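## Task

Find the cartridge marked by a broad purple band and load it into the sealant gun. It must sit fully forward, seated in the cup of the gun's front ring, with its nozzle poking out through that ring. The plunger rod only slides backward while its small thumb plate, just behind the handle, is held pushed toward the gun's front. The loaded gun must end up resting on the table itself, not leaning on any other object. Then declare that you are finished.

## Robot and tools

ROBOT. Two six-joint arms, left_arm and right_arm, each ending in a two-finger parallel gripper. Their bases sit on tilted plates joined by one metal frame behind them; a plate and its half of the frame count as part of that arm in clearance warnings. Calibrated base poses (scene frame): left_arm (-0.022, +0.197, +0.244) m, quat_wxyz (+0.995, -0.083, +0.063, +0.006); right_arm (+0.023, -0.246, +0.244) m, quat_wxyz (+0.994, +0.081, +0.065, +0.021).

FRAME. Everything uses the scene frame: origin at table-top height, halfway between the nominal bases; +x points out over the table, +z up, and left_arm is on the +y side. Arm names do not match left or right in images. The gripper's fingers extend along its own +z axis and separate along its y axis. end_effector_position is the spot between the finger pads, roughly 1 cm short of the tips. Reported positions and orientations can be a few cm off, more when reaching far.

THE 16-NUMBER ROW. Every motion command is a row of 16 plain numbers covering both arms, even if one stays still: left_arm x, y, z (metres), qw, qx, qy, qz (unit quaternion, w first), opening; then the same eight for right_arm. Position and quaternion are an absolute pose in the scene frame, not an offset. Opening runs from -1 (closed) to +1 (fully open, 0.094 m). To keep an arm still, resend the exact position and quaternion it reported when it came to rest, plus its wanted opening; to keep a hand's orientation, repeat the same quaternion rather than copying a drifted reading. Writing 0 for an opening is a real command, not a skip.

execute_actions(actions, cameras). actions is a list of actions; each action is a list of up to 15 rows, one row per 1/30 s step; if fewer than 15 rows, the last is held for the remainder. A target lying over 0.6 m from the gripper's current position along any of that gripper's axes gets the action refused for both arms; a malformed action, or a first action failing this check against the latest reported state, rejects the entire call. An empty list just reports state. cameras picks images: omitted, null or ["all"] gives all, [] gives none; an unknown name invalidates the call. Names: cam_head_left, cam_head_right, cam_high, cam_low, cam_left_wrist, cam_right_wrist (each 896x504).

move(target, speed, blend, opening_speed, blocking, cameras). Drives each gripper in a straight line from its Hand target to the given row, or through a list of up to 15 rows; no 0.6 m limit. speed is m/s, 0.002 to 2.9, default 0.25 (rotation up to twice that in rad/s); one value or one per target. blend, in metres, rounds corners at intermediate targets. opening_speed (0.2 or more, per second on the -1..+1 scale) ramps the fingers; use a low value to close gently. A changed opening in a later list target is applied only after everything stops there. Moves are capped near 10 s. blocking=false returns after about 0.5 s while motion continues; a new move replaces it. Paths ignore obstacles and the other arm, and a hand lags and overshoots more when fast or when the arm is almost straight. Do not route a hand close to its own base; go around it. The result adds a move: line: done (rested within 10 mm and 2 degrees), off_target, moving, held (a check blocked a step or the clearance check halted the path) or fault; limits=paced means commands were clipped, limits=held that steps were withheld. Neither done nor off_target tells you about contact.

wait(seconds 0 to 10) lets time pass holding the last commands. stop() brakes a running move. zoom_image(camera, region=[x0, y0, x1, y1]) magnifies part of a camera's latest image, at most 504 by 504 px, origin top-left. read_manual gives only licence texts. finished_scene(scene=1 or 2) closes the scene for good; later calls go to the next scene.

CONTROL FACTS. Each step the commanded orientation is clipped to within 40 degrees of the measured one; position takes priority. An action may stop short; the Hand target line shows where the arm is now headed, so send the remainder next. Friction and weight can leave a hand 1 cm or more off in free air without any contact.

RESULT LINES. Per arm: end_effector_position, end_effector_quat_wxyz, Hand target, Tool commands, grip_measured (same scale as opening; empty hand reads slightly wide, a hard squeeze reads a bit narrower than the part), Joint positions (last value is finger opening in metres), Joint velocities ("within noise" means at rest), joint torques (includes gravity, offset and noisy; joints 1 to 3 wrap at ±28 N m), grip_effort_nm (motor effort, negative closing, not a pad force). MOTOR HOT appears near 75 °C; OVER-TEMPERATURE FAULT at 90 °C folds that arm away for the rest of the scene.

THE JOB. One hand should keep the thumb plate pushed toward the gun's front while the rod is drawn back, then the correct cartridge goes in and is slid forward until seated in the front cup with the nozzle through the ring. Leave the gun lying flat on the table.

AVOID. Dropping parts or releasing them while moving; fast impacts and hard presses; letting the arms or grippers press on each other (closing on the other arm's fingers counts); anything falling off the table; long holds with arms stretched or pushing at unreachable poses, which heat motors. Loose objects may occasionally be nudged by outside forces.

Each tool is called as name([rows], argument=value, ...), one row to a line, values as JSON.

## Session

execute_actions(actions=[])

Scene clock: 0.00 s.
left_arm: end_effector_position=(+0.2194, +0.2243, +0.3562) grip_measured=+1.000 grip_effort_nm=n/a end_effector_quat_wxyz=(+0.294, -0.383, +0.852, +0.202) | right_arm: end_effector_position=(+0.1937, -0.4206, +0.1543) grip_measured=+1.000 grip_effort_nm=n/a end_effector_quat_wxyz=(+0.135, -0.412, +0.901, +0.013)
Joint positions: left_arm=[-0.677 1.308 0.854 -1.254 -0.93 -1.587 0.094] | right_arm=[-1.052 1.603 0.542 -0.294 -0.3 -1.864 0.094]
Joint velocities: within noise
Joint torques (N m): no reading
Heat: left arm: 30 °C; right arm: 35 °C.
Hand target: left_arm +0.2225, +0.2245, +0.3616; +0.303, -0.384, +0.849, +0.198 | right_arm +0.1962, -0.4214, +0.1567; +0.140, -0.412, +0.900, +0.011
Tool commands: left_gripper/opening=+1.0 right_gripper/opening=+1.0

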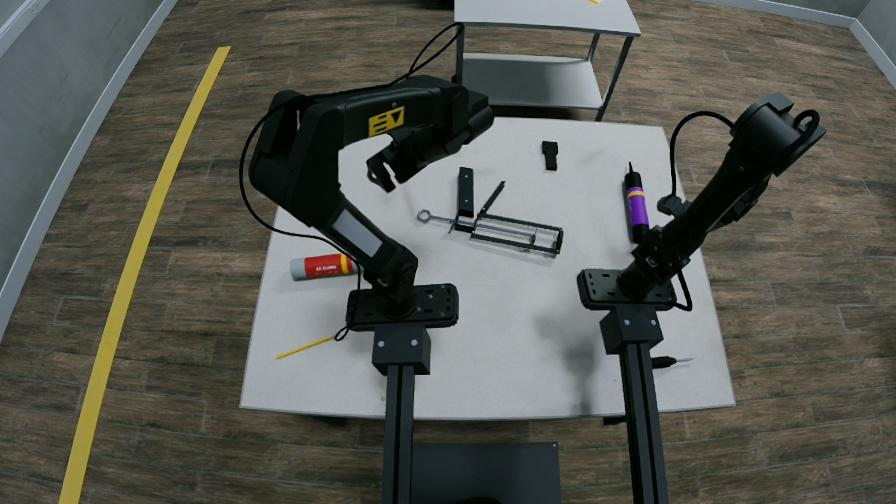

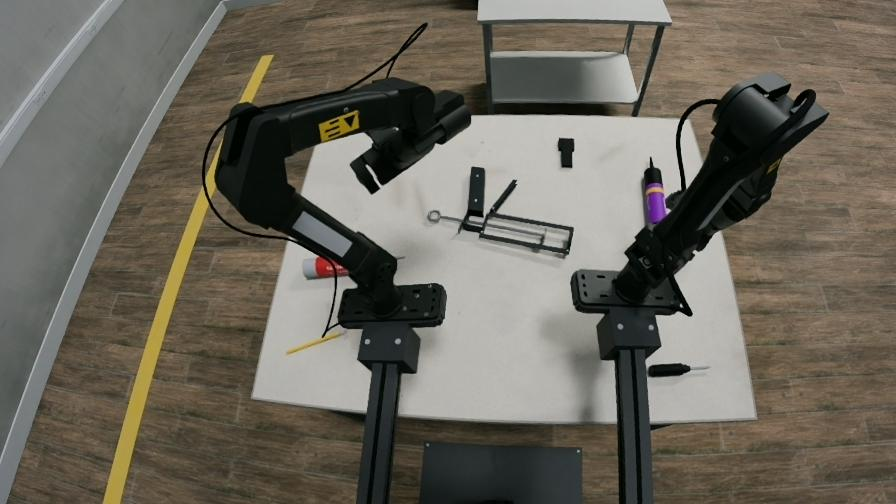

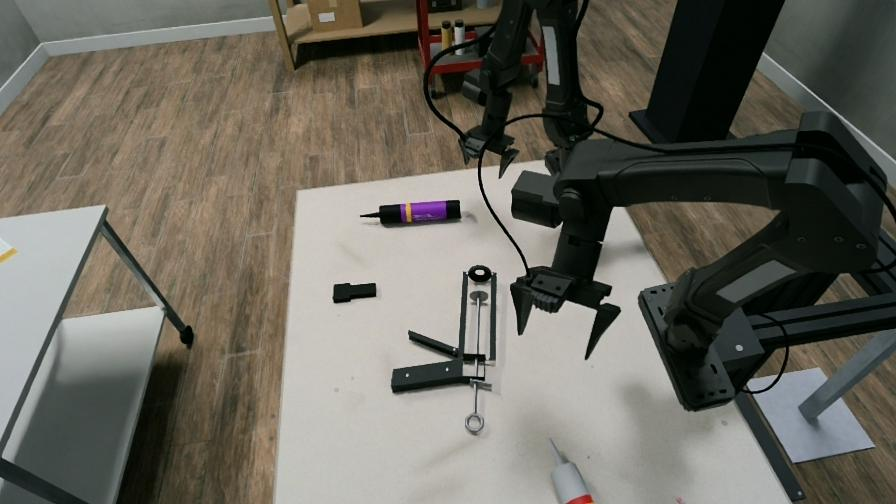

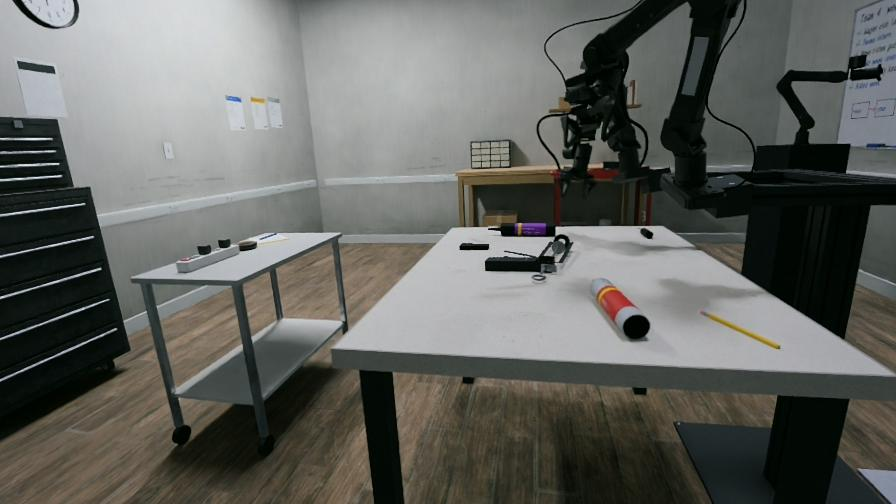

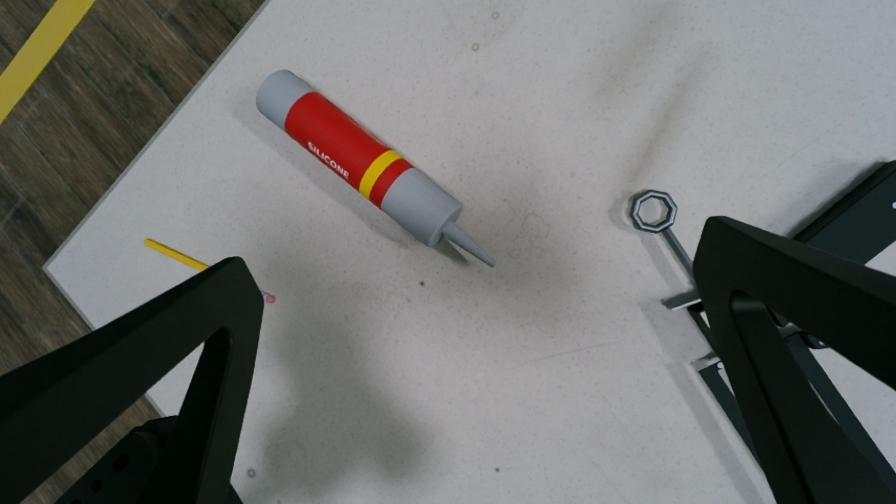

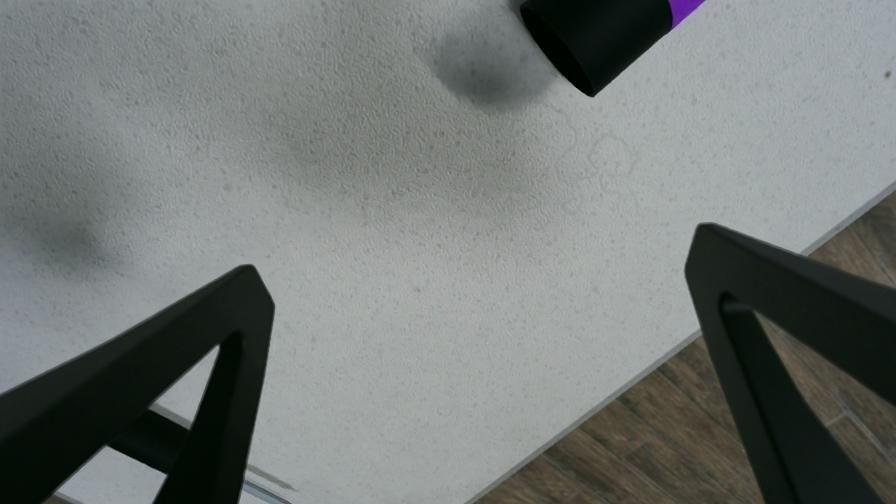

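zoom_image(camera="cam_high", region=[320, 180, 570, 450])

zoom_image(camera="cam_head_left", region=[390, 130, 670, 290])

zoom_image(camera="cam_low", region=[430, 200, 670, 340])

zoom_image(camera="cam_left_wrist", region=[560, 120, 896, 400])

Scaled by 1.867 from the camera's 896x504 image, which has a finer 1280x720 frame.

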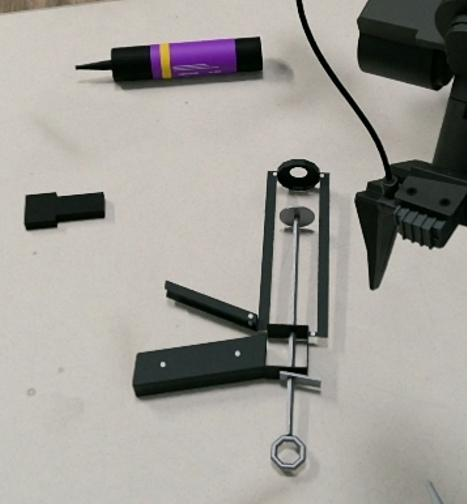

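Scaled by 1.800 from the camera's 896x504 image, which has a finer 1280x720 frame.

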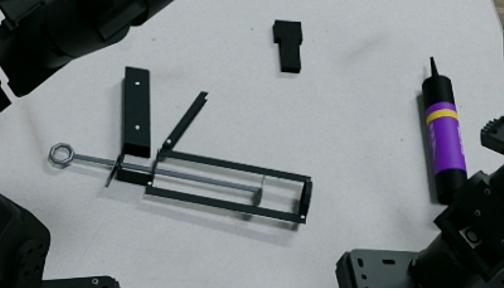

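Scaled by 2.100 from the camera's 896x504 image, which has a finer 1280x720 frame.

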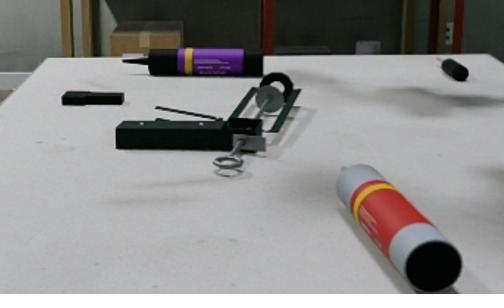

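Scaled by 1.500 from the camera's 896x504 image, which has a finer 1280x720 frame.

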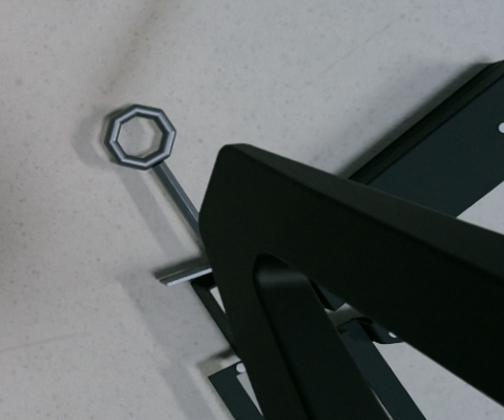

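move(target=[0.36, 0.03, 0.36, 0.343, -0.057, 0.937, -0.021, 1, 0.1962, -0.4214, 0.1567, 0.140, -0.412, 0.900, 0.011, 1])

Scene clock: 18.40 s.
left_arm: end_effector_position=(+0.3487, +0.0346, +0.3534) grip_measured=+1.000 grip_effort_nm=-0.002 end_effector_quat_wxyz=(+0.332, -0.053, +0.942, -0.014) | right_arm: end_effector_position=(+0.1936, -0.4206, +0.1543) grip_measured=+1.000 grip_effort_nm=0.022 end_effector_quat_wxyz=(+0.134, -0.412, +0.901, +0.013)
Joint positions: left_arm=[-0.748 1.598 1.056 -0.45 -0.618 -0.599 0.094] | right_arm=[-1.052 1.603 0.542 -0.294 -0.299 -1.864 0.094]
Joint velocities: within noise
Joint torques (N m): left_arm=[-1.09 -4.27 9.83 1.32 -0.17 0.12] | right_arm=[-0.16 -6.12 3.97 0.2 -0.19 0]
Heat: left arm: 31 °C; right arm: 35 °C.
Hand target: left_arm +0.3595, +0.0304, +0.3602; +0.343, -0.057, +0.937, -0.021 | right_arm +0.1961, -0.4213, +0.1567; +0.140, -0.412, +0.900, +0.011
Off the commanded pose: left_arm 0.014 m, 2 deg | right_arm 0.004 m, 1 deg.
move: off_target (left_arm)

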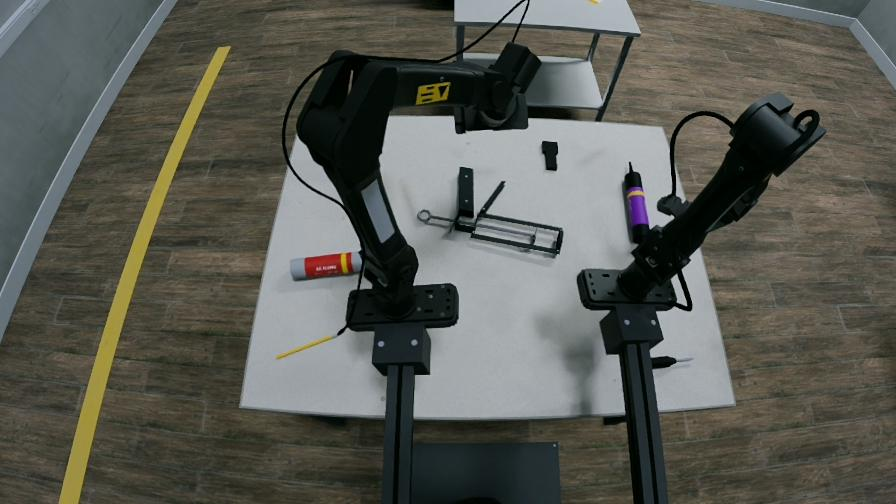

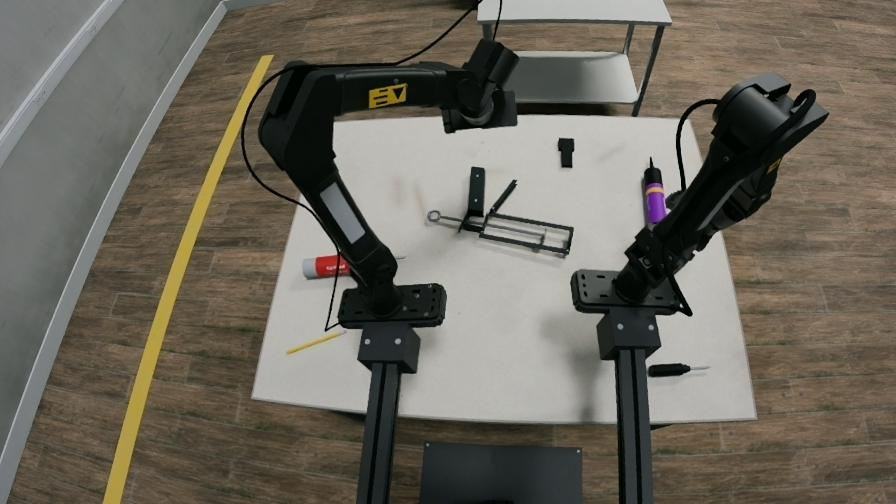

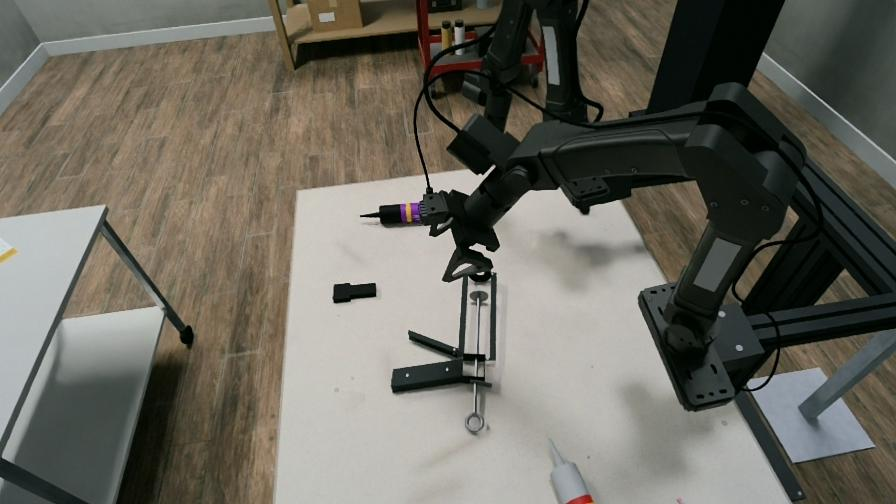

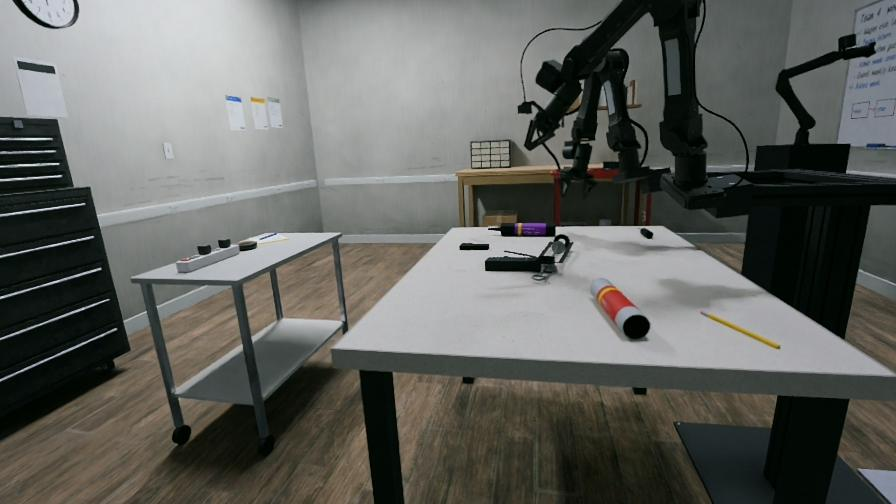

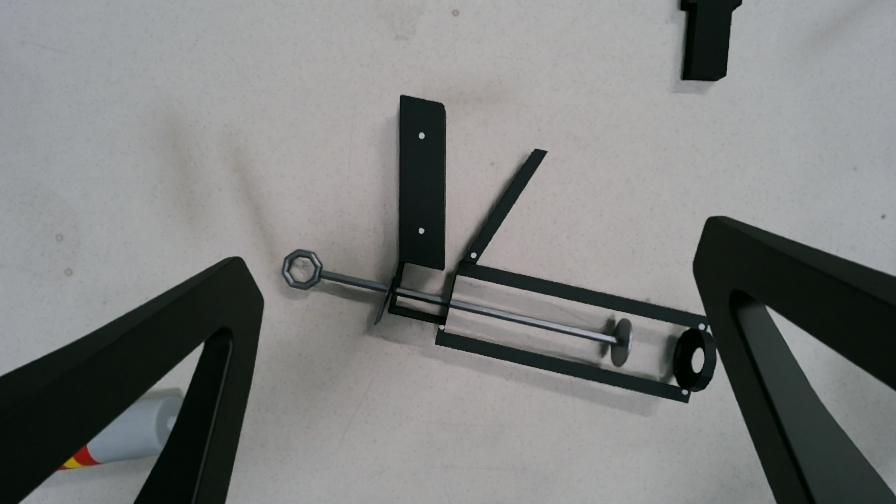

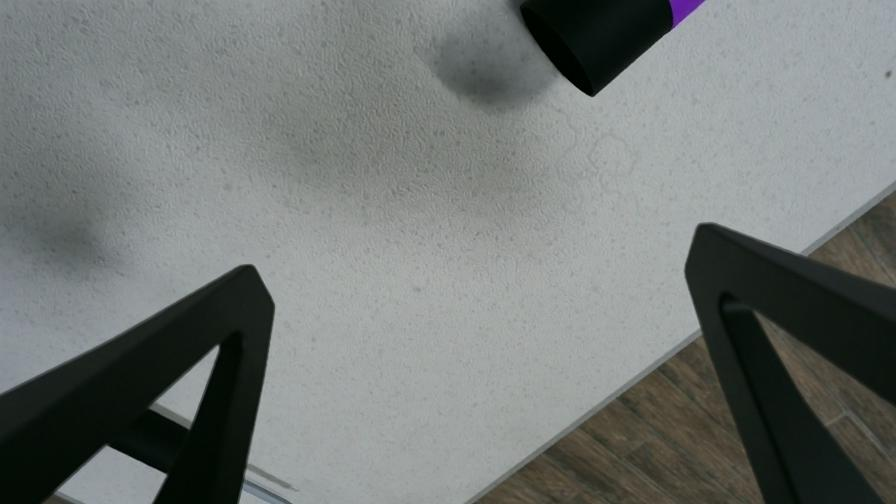

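zoom_image(camera="cam_left_wrist", region=[260, 210, 500, 350])

zoom_image(camera="cam_left_wrist", region=[480, 240, 760, 420])

zoom_image(camera="cam_low", region=[470, 210, 610, 300])

Scaled by 2.100 from the camera's 896x504 image, which has a finer 1280x720 frame.

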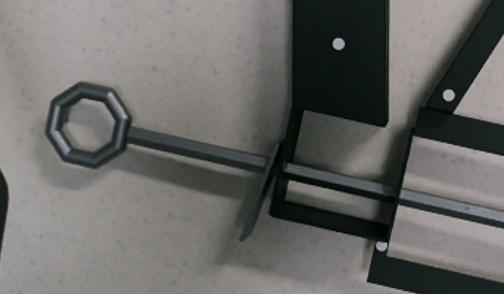

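Scaled by 1.800 from the camera's 896x504 image, which has a finer 1280x720 frame.

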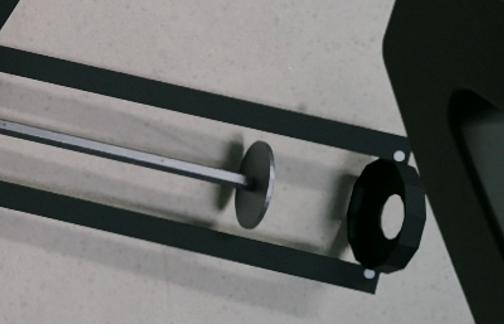

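Scaled by 3.600 from the camera's 896x504 image, which has a finer 1280x720 frame.

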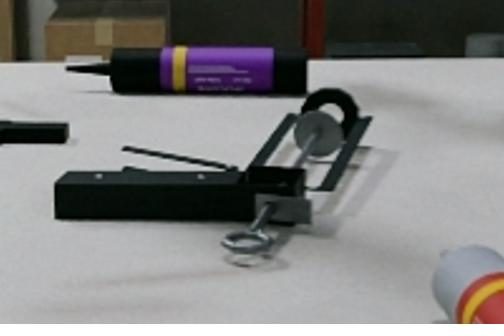

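move(target=[0.3595, 0.0304, 0.3602, 0.343, -0.057, 0.937, -0.021, 1, 0.33, -0.36, 0.30, 0.343, -0.057, 0.937, -0.021, 1])

Scene clock: 59.87 s.
left_arm: end_effector_position=(+0.3488, +0.0344, +0.3534) grip_measured=+1.000 grip_effort_nm=0.007 end_effector_quat_wxyz=(+0.333, -0.052, +0.942, -0.015) | right_arm: end_effector_position=(+0.3215, -0.3580, +0.2890) grip_measured=+1.000 grip_effort_nm=0.022 end_effector_quat_wxyz=(+0.322, -0.054, +0.945, -0.011)
Joint positions: left_arm=[-0.748 1.598 1.056 -0.449 -0.618 -0.598 0.094] | right_arm=[-0.515 1.061 0.529 -0.266 -0.232 -0.548 0.094]
Joint velocities: within noise
Joint torques (N m): left_arm=[-1.05 -4.33 9.73 1.25 -0.17 0.13] | right_arm=[1.29 -4.82 7.28 1.63 -0.14 0.05]
Heat: left arm: 31 °C; right arm: 36 °C.
Hand target: left_arm +0.3591, +0.0307, +0.3604; +0.343, -0.057, +0.937, -0.021 | right_arm +0.3297, -0.3598, +0.3002; +0.343, -0.057, +0.937, -0.021
Off the commanded pose: left_arm 0.013 m, 2 deg | right_arm 0.014 m, 3 deg.
move: off_target (left_arm, right_arm)

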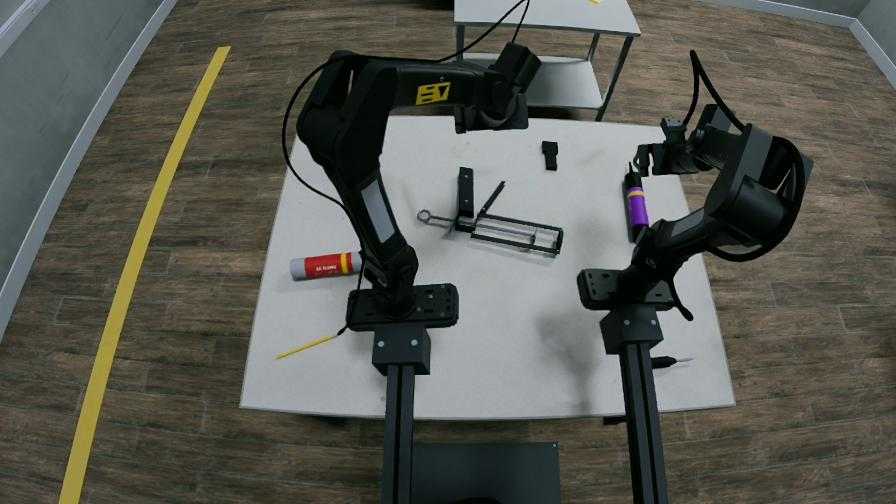

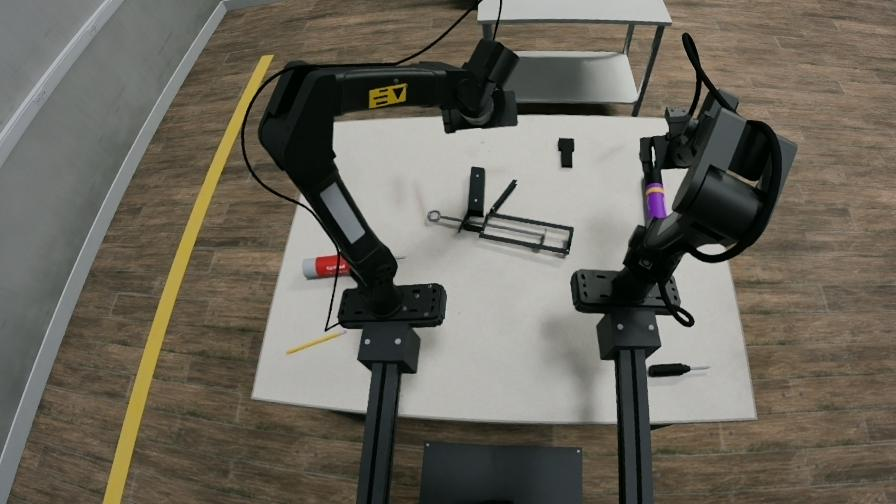

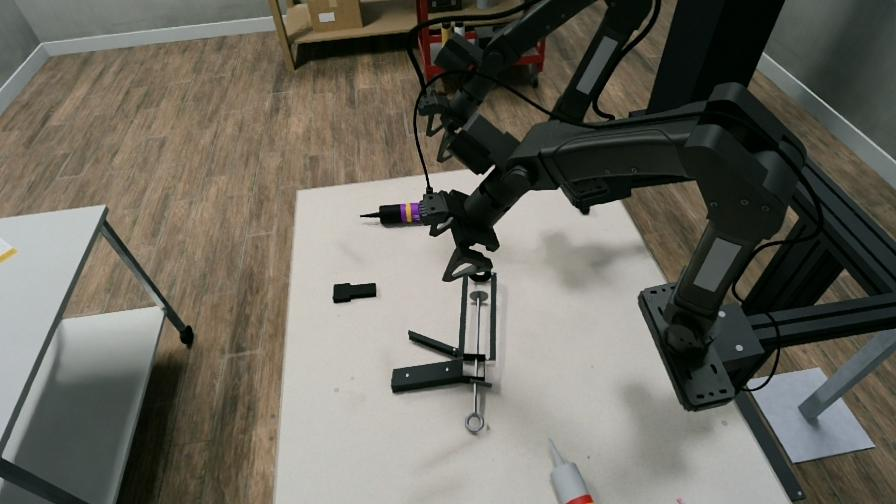

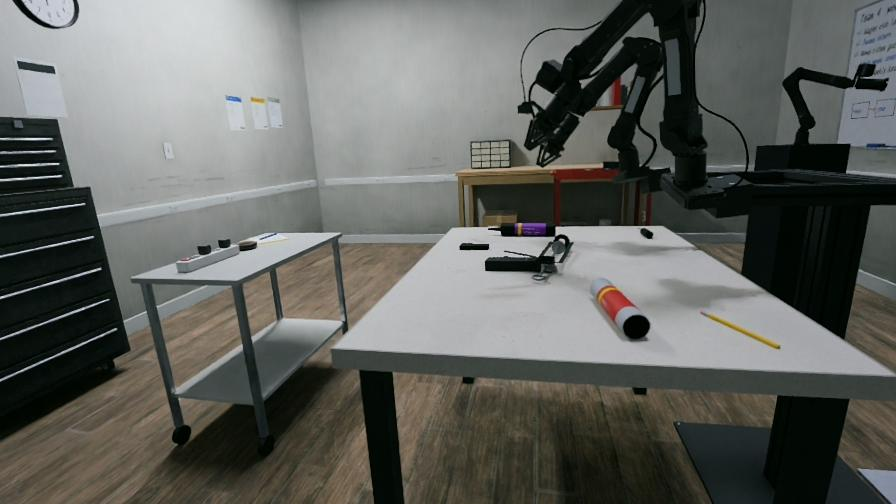

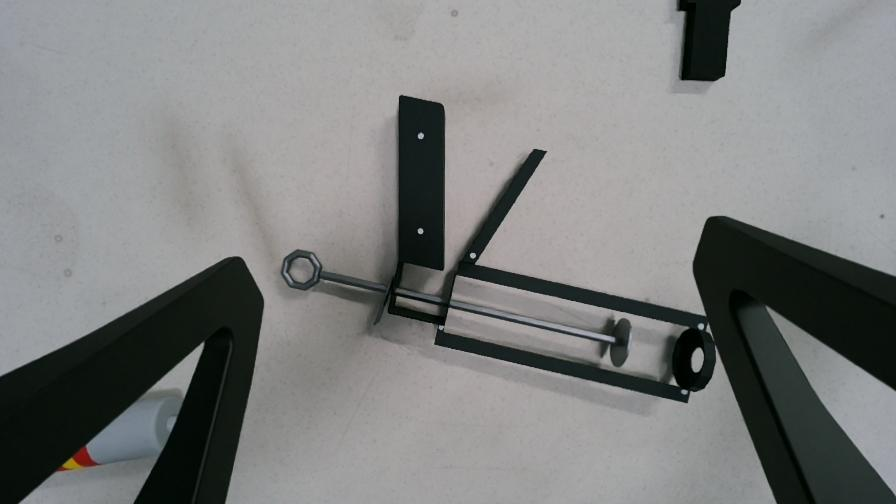

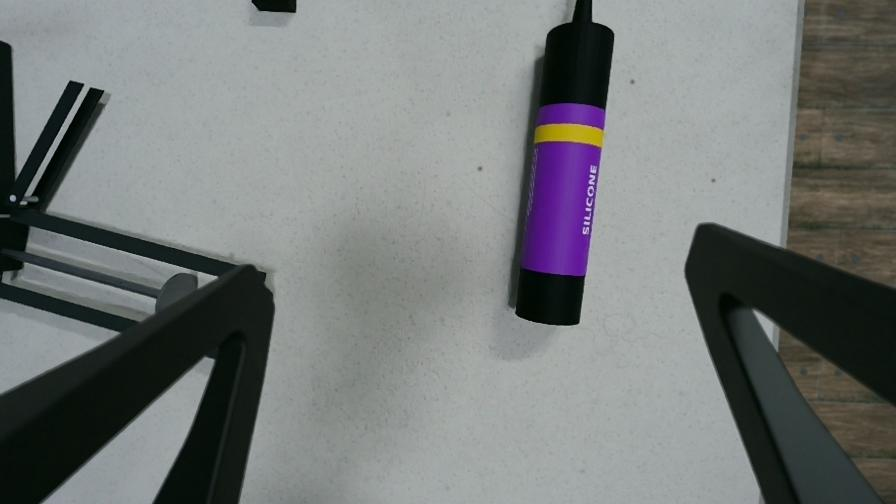

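move(target=[0.26, -0.14, 0.25, 0.343, -0.057, 0.937, -0.021, 1, 0.38, -0.42, 0.22, 0.343, -0.057, 0.937, -0.021, 1], cameras=["cam_high","cam_left_wrist","cam_right_wrist"])

zoom_image(camera="cam_left_wrist", region=[250, 60, 700, 330])

zoom_image(camera="cam_right_wrist", region=[300, 0, 700, 330])

Scene clock: 76.07 s.
left_arm: end_effector_position=(+0.2579, -0.1369, +0.2496) grip_measured=+1.000 grip_effort_nm=0.002 end_effector_quat_wxyz=(+0.336, -0.053, +0.940, -0.027) | right_arm: end_effector_position=(+0.3684, -0.4139, +0.2129) grip_measured=+1.000 grip_effort_nm=0.022 end_effector_quat_wxyz=(+0.322, -0.051, +0.945, -0.017)
Joint positions: left_arm=[-1.179 2.177 1.244 -0.37 -0.79 -1.106 0.094] | right_arm=[-0.636 1.585 0.631 0.14 -0.304 -0.636 0.094]
Joint velocities: within noise
Joint torques (N m): left_arm=[-2.47 -7.06 8.39 0.65 -0.43 -0.13] | right_arm=[-0.25 -5.7 7.02 1.56 -0.37 -0.07]
Heat: left arm: 31 °C; right arm: 35 °C.
Hand target: left_arm +0.2600, -0.1400, +0.2500; +0.343, -0.057, +0.937, -0.022 | right_arm +0.3795, -0.4199, +0.2205; +0.343, -0.057, +0.937, -0.021
Off the commanded pose: left_arm 0.004 m, 1 deg | right_arm 0.015 m, 3 deg.
move: off_target (right_arm)
Images, in order (width x height): cam_high 896x504, cam_left_wrist 896x504, cam_right_wrist 896x504.

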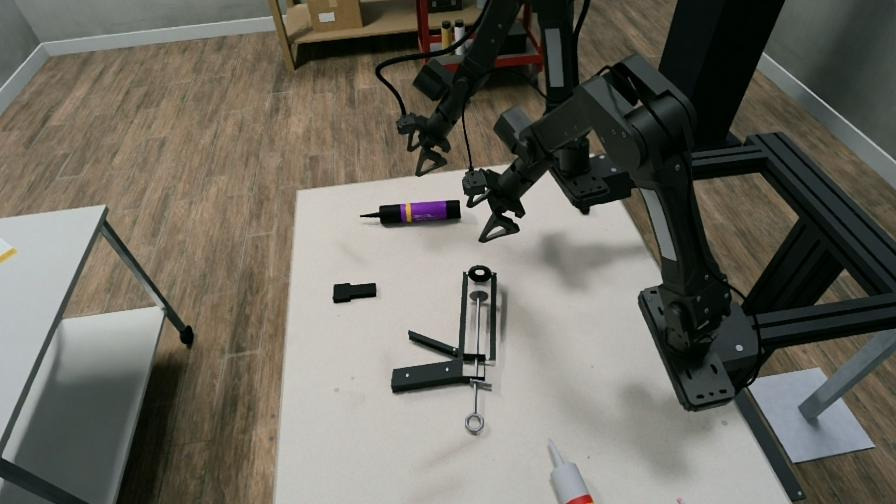

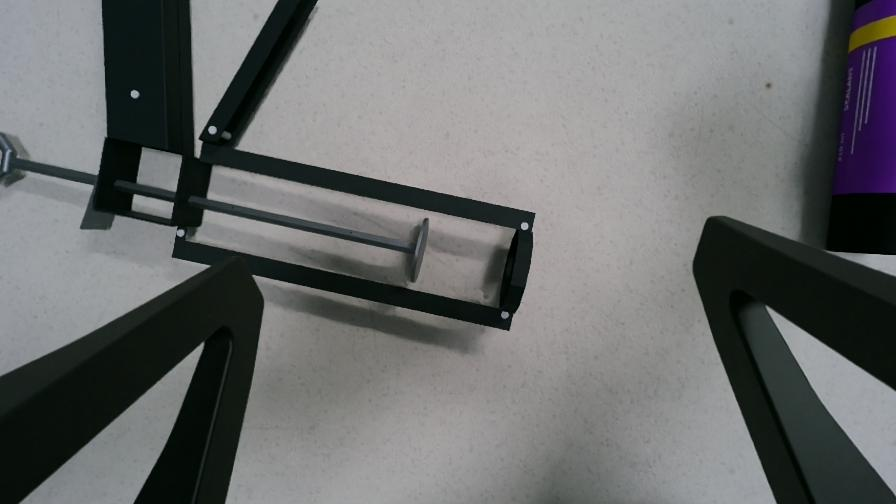

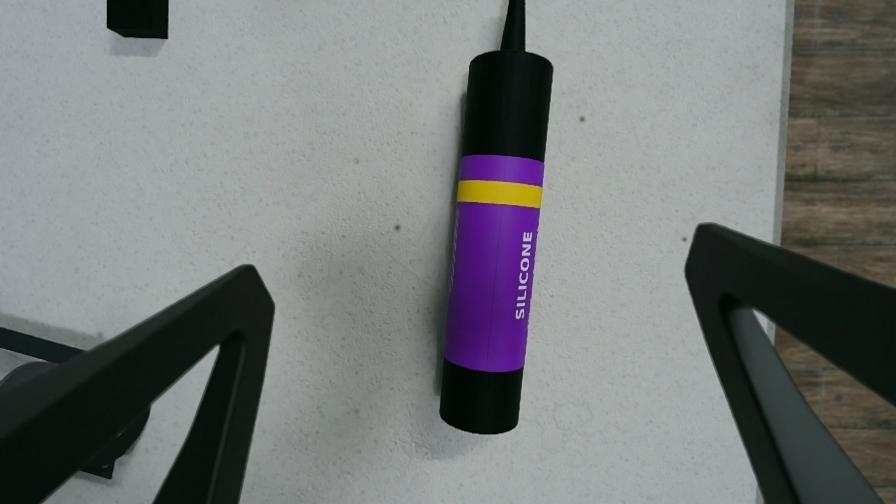

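Scaled by 1.120 from the camera's 896x504 image, which has a finer 1280x720 frame.

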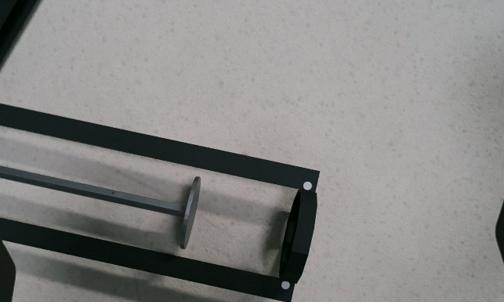

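Scaled by 1.260 from the camera's 896x504 image, which has a finer 1280x720 frame.

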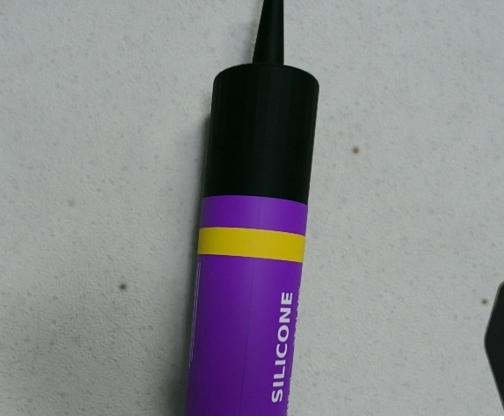

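move([
  [0.344, 0.24, 0.20, -0.170, -0.606, 0.765, -0.134, 0.2, 0.30, -0.20, 0.28, 0.020, 0.1135, 0.978, 0.1725, -1],
  [0.344, 0.214, 0.13, -0.170, -0.606, 0.765, -0.134, 0.2, 0.295, 0.08, 0.15, 0.020, 0.1135, 0.978, 0.1725, -1],
])

Scene clock: 117.53 s.
left_arm: end_effector_position=(+0.3461, +0.2232, +0.1376) grip_measured=+0.203 grip_effort_nm=-0.134 end_effector_quat_wxyz=(-0.161, -0.608, +0.766, -0.133) | right_arm: end_effector_position=(+0.2877, +0.0721, +0.1488) grip_measured=-0.992 grip_effort_nm=-0.379 end_effector_quat_wxyz=(+0.006, +0.111, +0.980, +0.167)
Joint positions: left_arm=[0.206 2.197 1.355 -0.747 0.247 -1.104 0.056] | right_arm=[0.787 2.247 1.144 -0.218 0.015 1.027 0]
Joint velocities: within noise
Joint torques (N m): left_arm=[-2.96 -7.46 3.95 0.08 0.25 -0.11] | right_arm=[2.95 -8.96 6.82 0.95 0.1 0.09]
Heat: left arm: 34 °C; right arm: 36 °C.
Hand target: left_arm +0.3438, +0.2142, +0.1303; -0.170, -0.606, +0.765, -0.134 | right_arm +0.2948, +0.0798, +0.1503; +0.020, +0.114, +0.978, +0.173
Off the commanded pose: left_arm 0.012 m, 1 deg | right_arm 0.011 m, 2 deg.
move: off_target (left_arm, right_arm)

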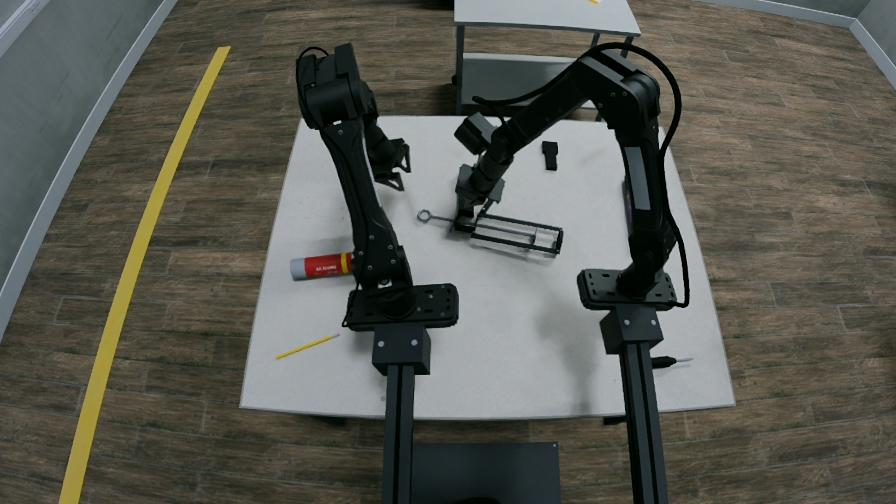

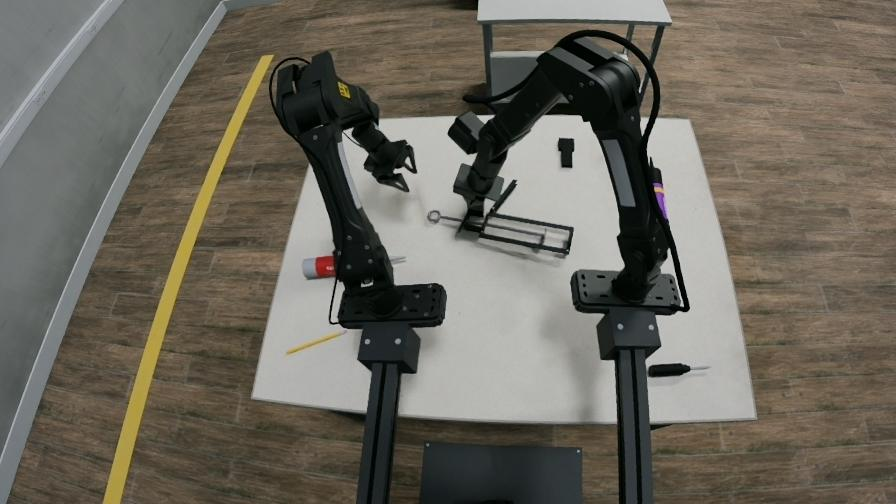

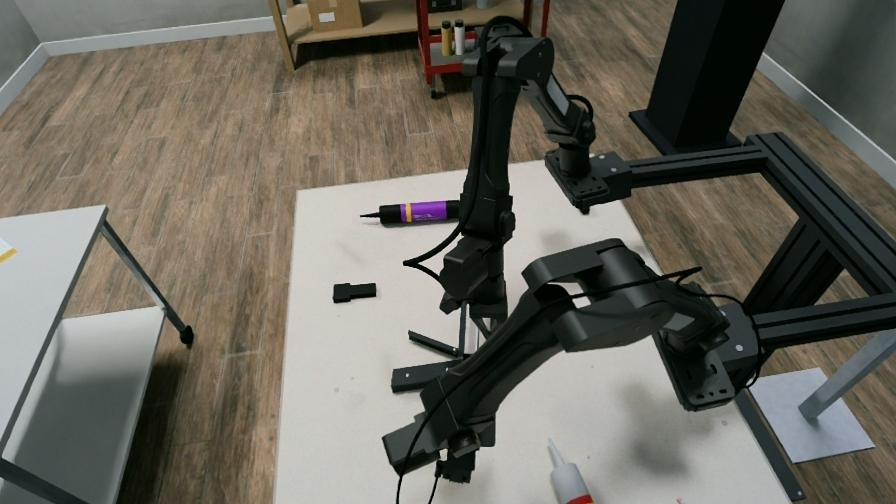

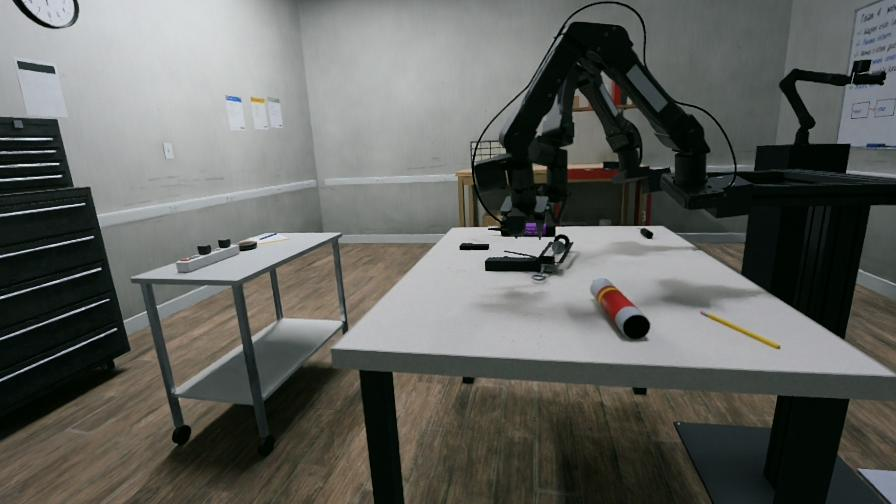

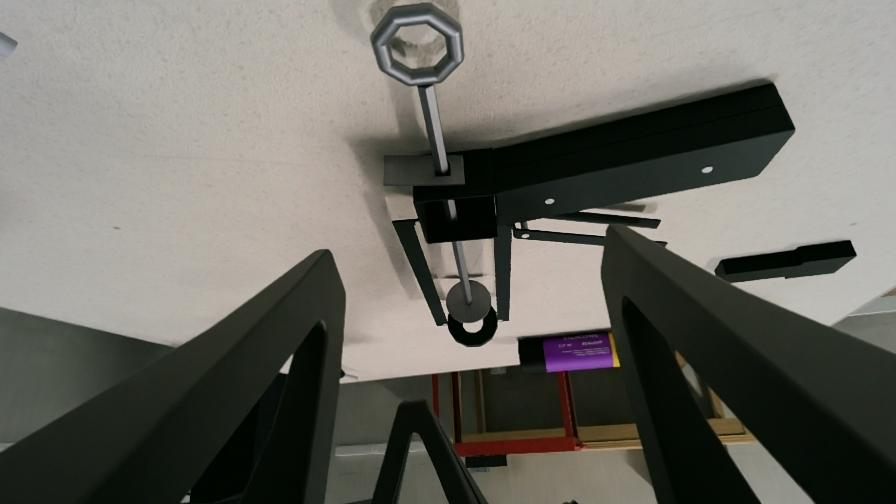

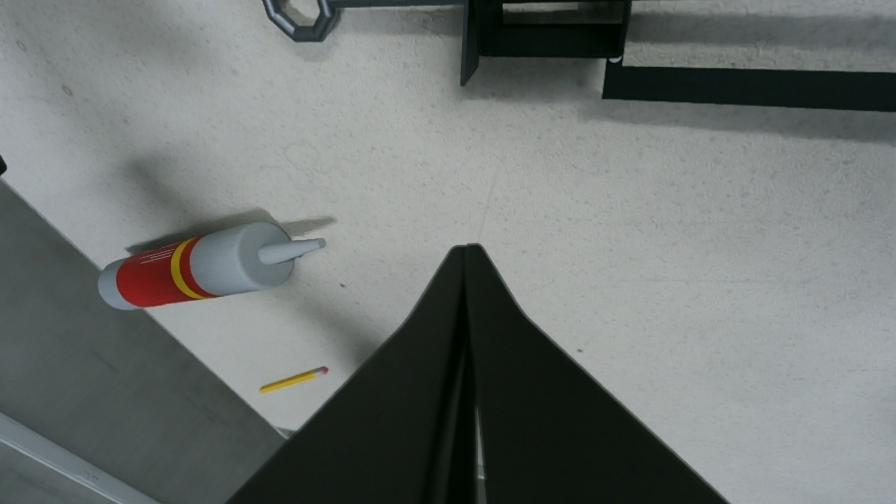

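move(target=[0.329, 0.198, 0.065, -0.170, -0.606, 0.765, -0.134, 0.5, 0.295, 0.08, 0.15, 0.020, 0.1135, 0.978, 0.1725, -1], cameras=["cam_high","cam_low","cam_left_wrist","cam_right_wrist"])

Scene clock: 132.37 s.
left_arm: end_effector_position=(+0.3277, +0.2057, +0.0693) grip_measured=+0.497 grip_effort_nm=0.139 end_effector_quat_wxyz=(-0.167, -0.608, +0.765, -0.130) | right_arm: end_effector_position=(+0.2878, +0.0720, +0.1488) grip_measured=-0.992 grip_effort_nm=-0.379 end_effector_quat_wxyz=(+0.006, +0.112, +0.980, +0.167)
Joint positions: left_arm=[0.196 2.357 1.278 -0.523 0.248 -1.114 0.07] | right_arm=[0.787 2.247 1.144 -0.218 0.016 1.028 0]
Joint velocities: within noise
Joint torques (N m): left_arm=[-3.03 -7.71 3.73 0.07 0.24 -0.13] | right_arm=[3.02 -9.02 6.83 0.95 0.08 0.07]
Heat: left arm: 33 °C; right arm: 36 °C.
Hand target: left_arm +0.3289, +0.1981, +0.0652; -0.170, -0.606, +0.765, -0.134 | right_arm +0.2948, +0.0798, +0.1503; +0.020, +0.114, +0.978, +0.173
Off the commanded pose: left_arm 0.009 m, 1 deg | right_arm 0.011 m, 2 deg.
move: off_target (right_arm)
Images, in order (width x height): cam_high 896x504, cam_low 896x504, cam_left_wrist 896x504, cam_right_wrist 896x504.

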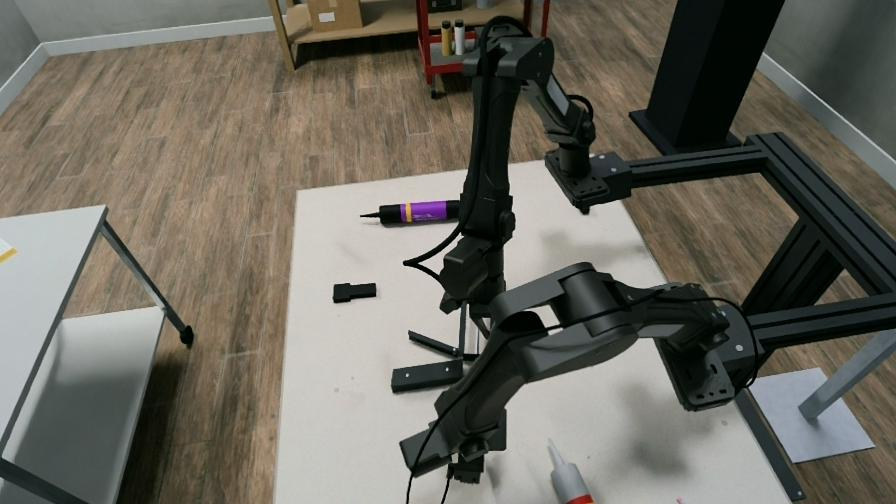

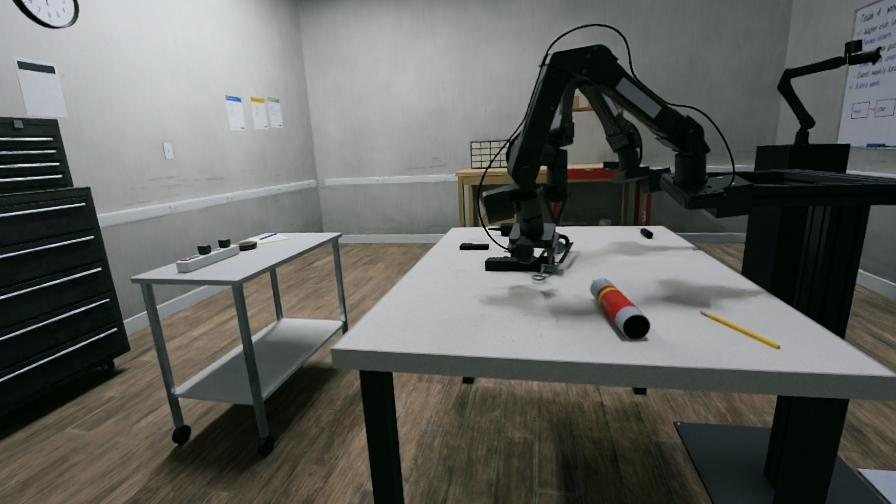

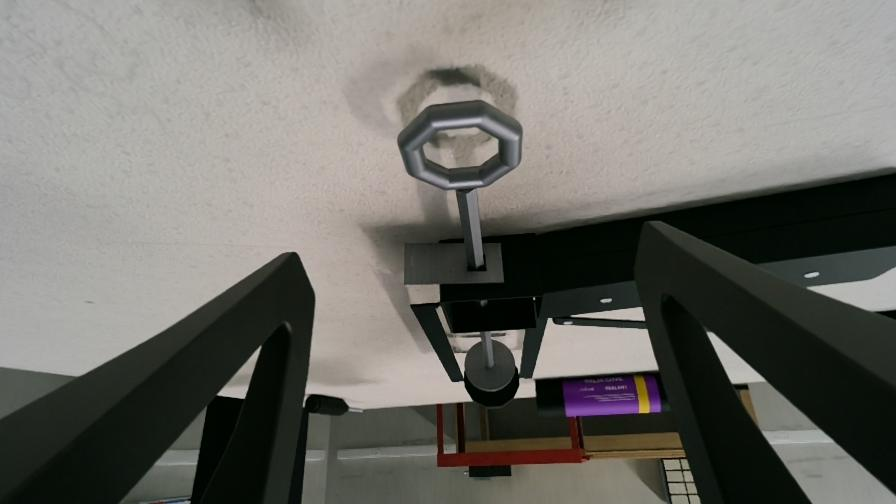

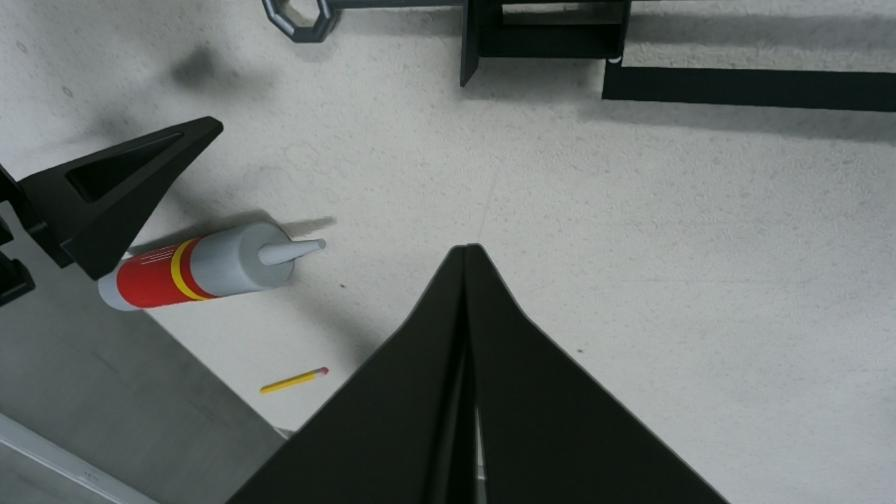

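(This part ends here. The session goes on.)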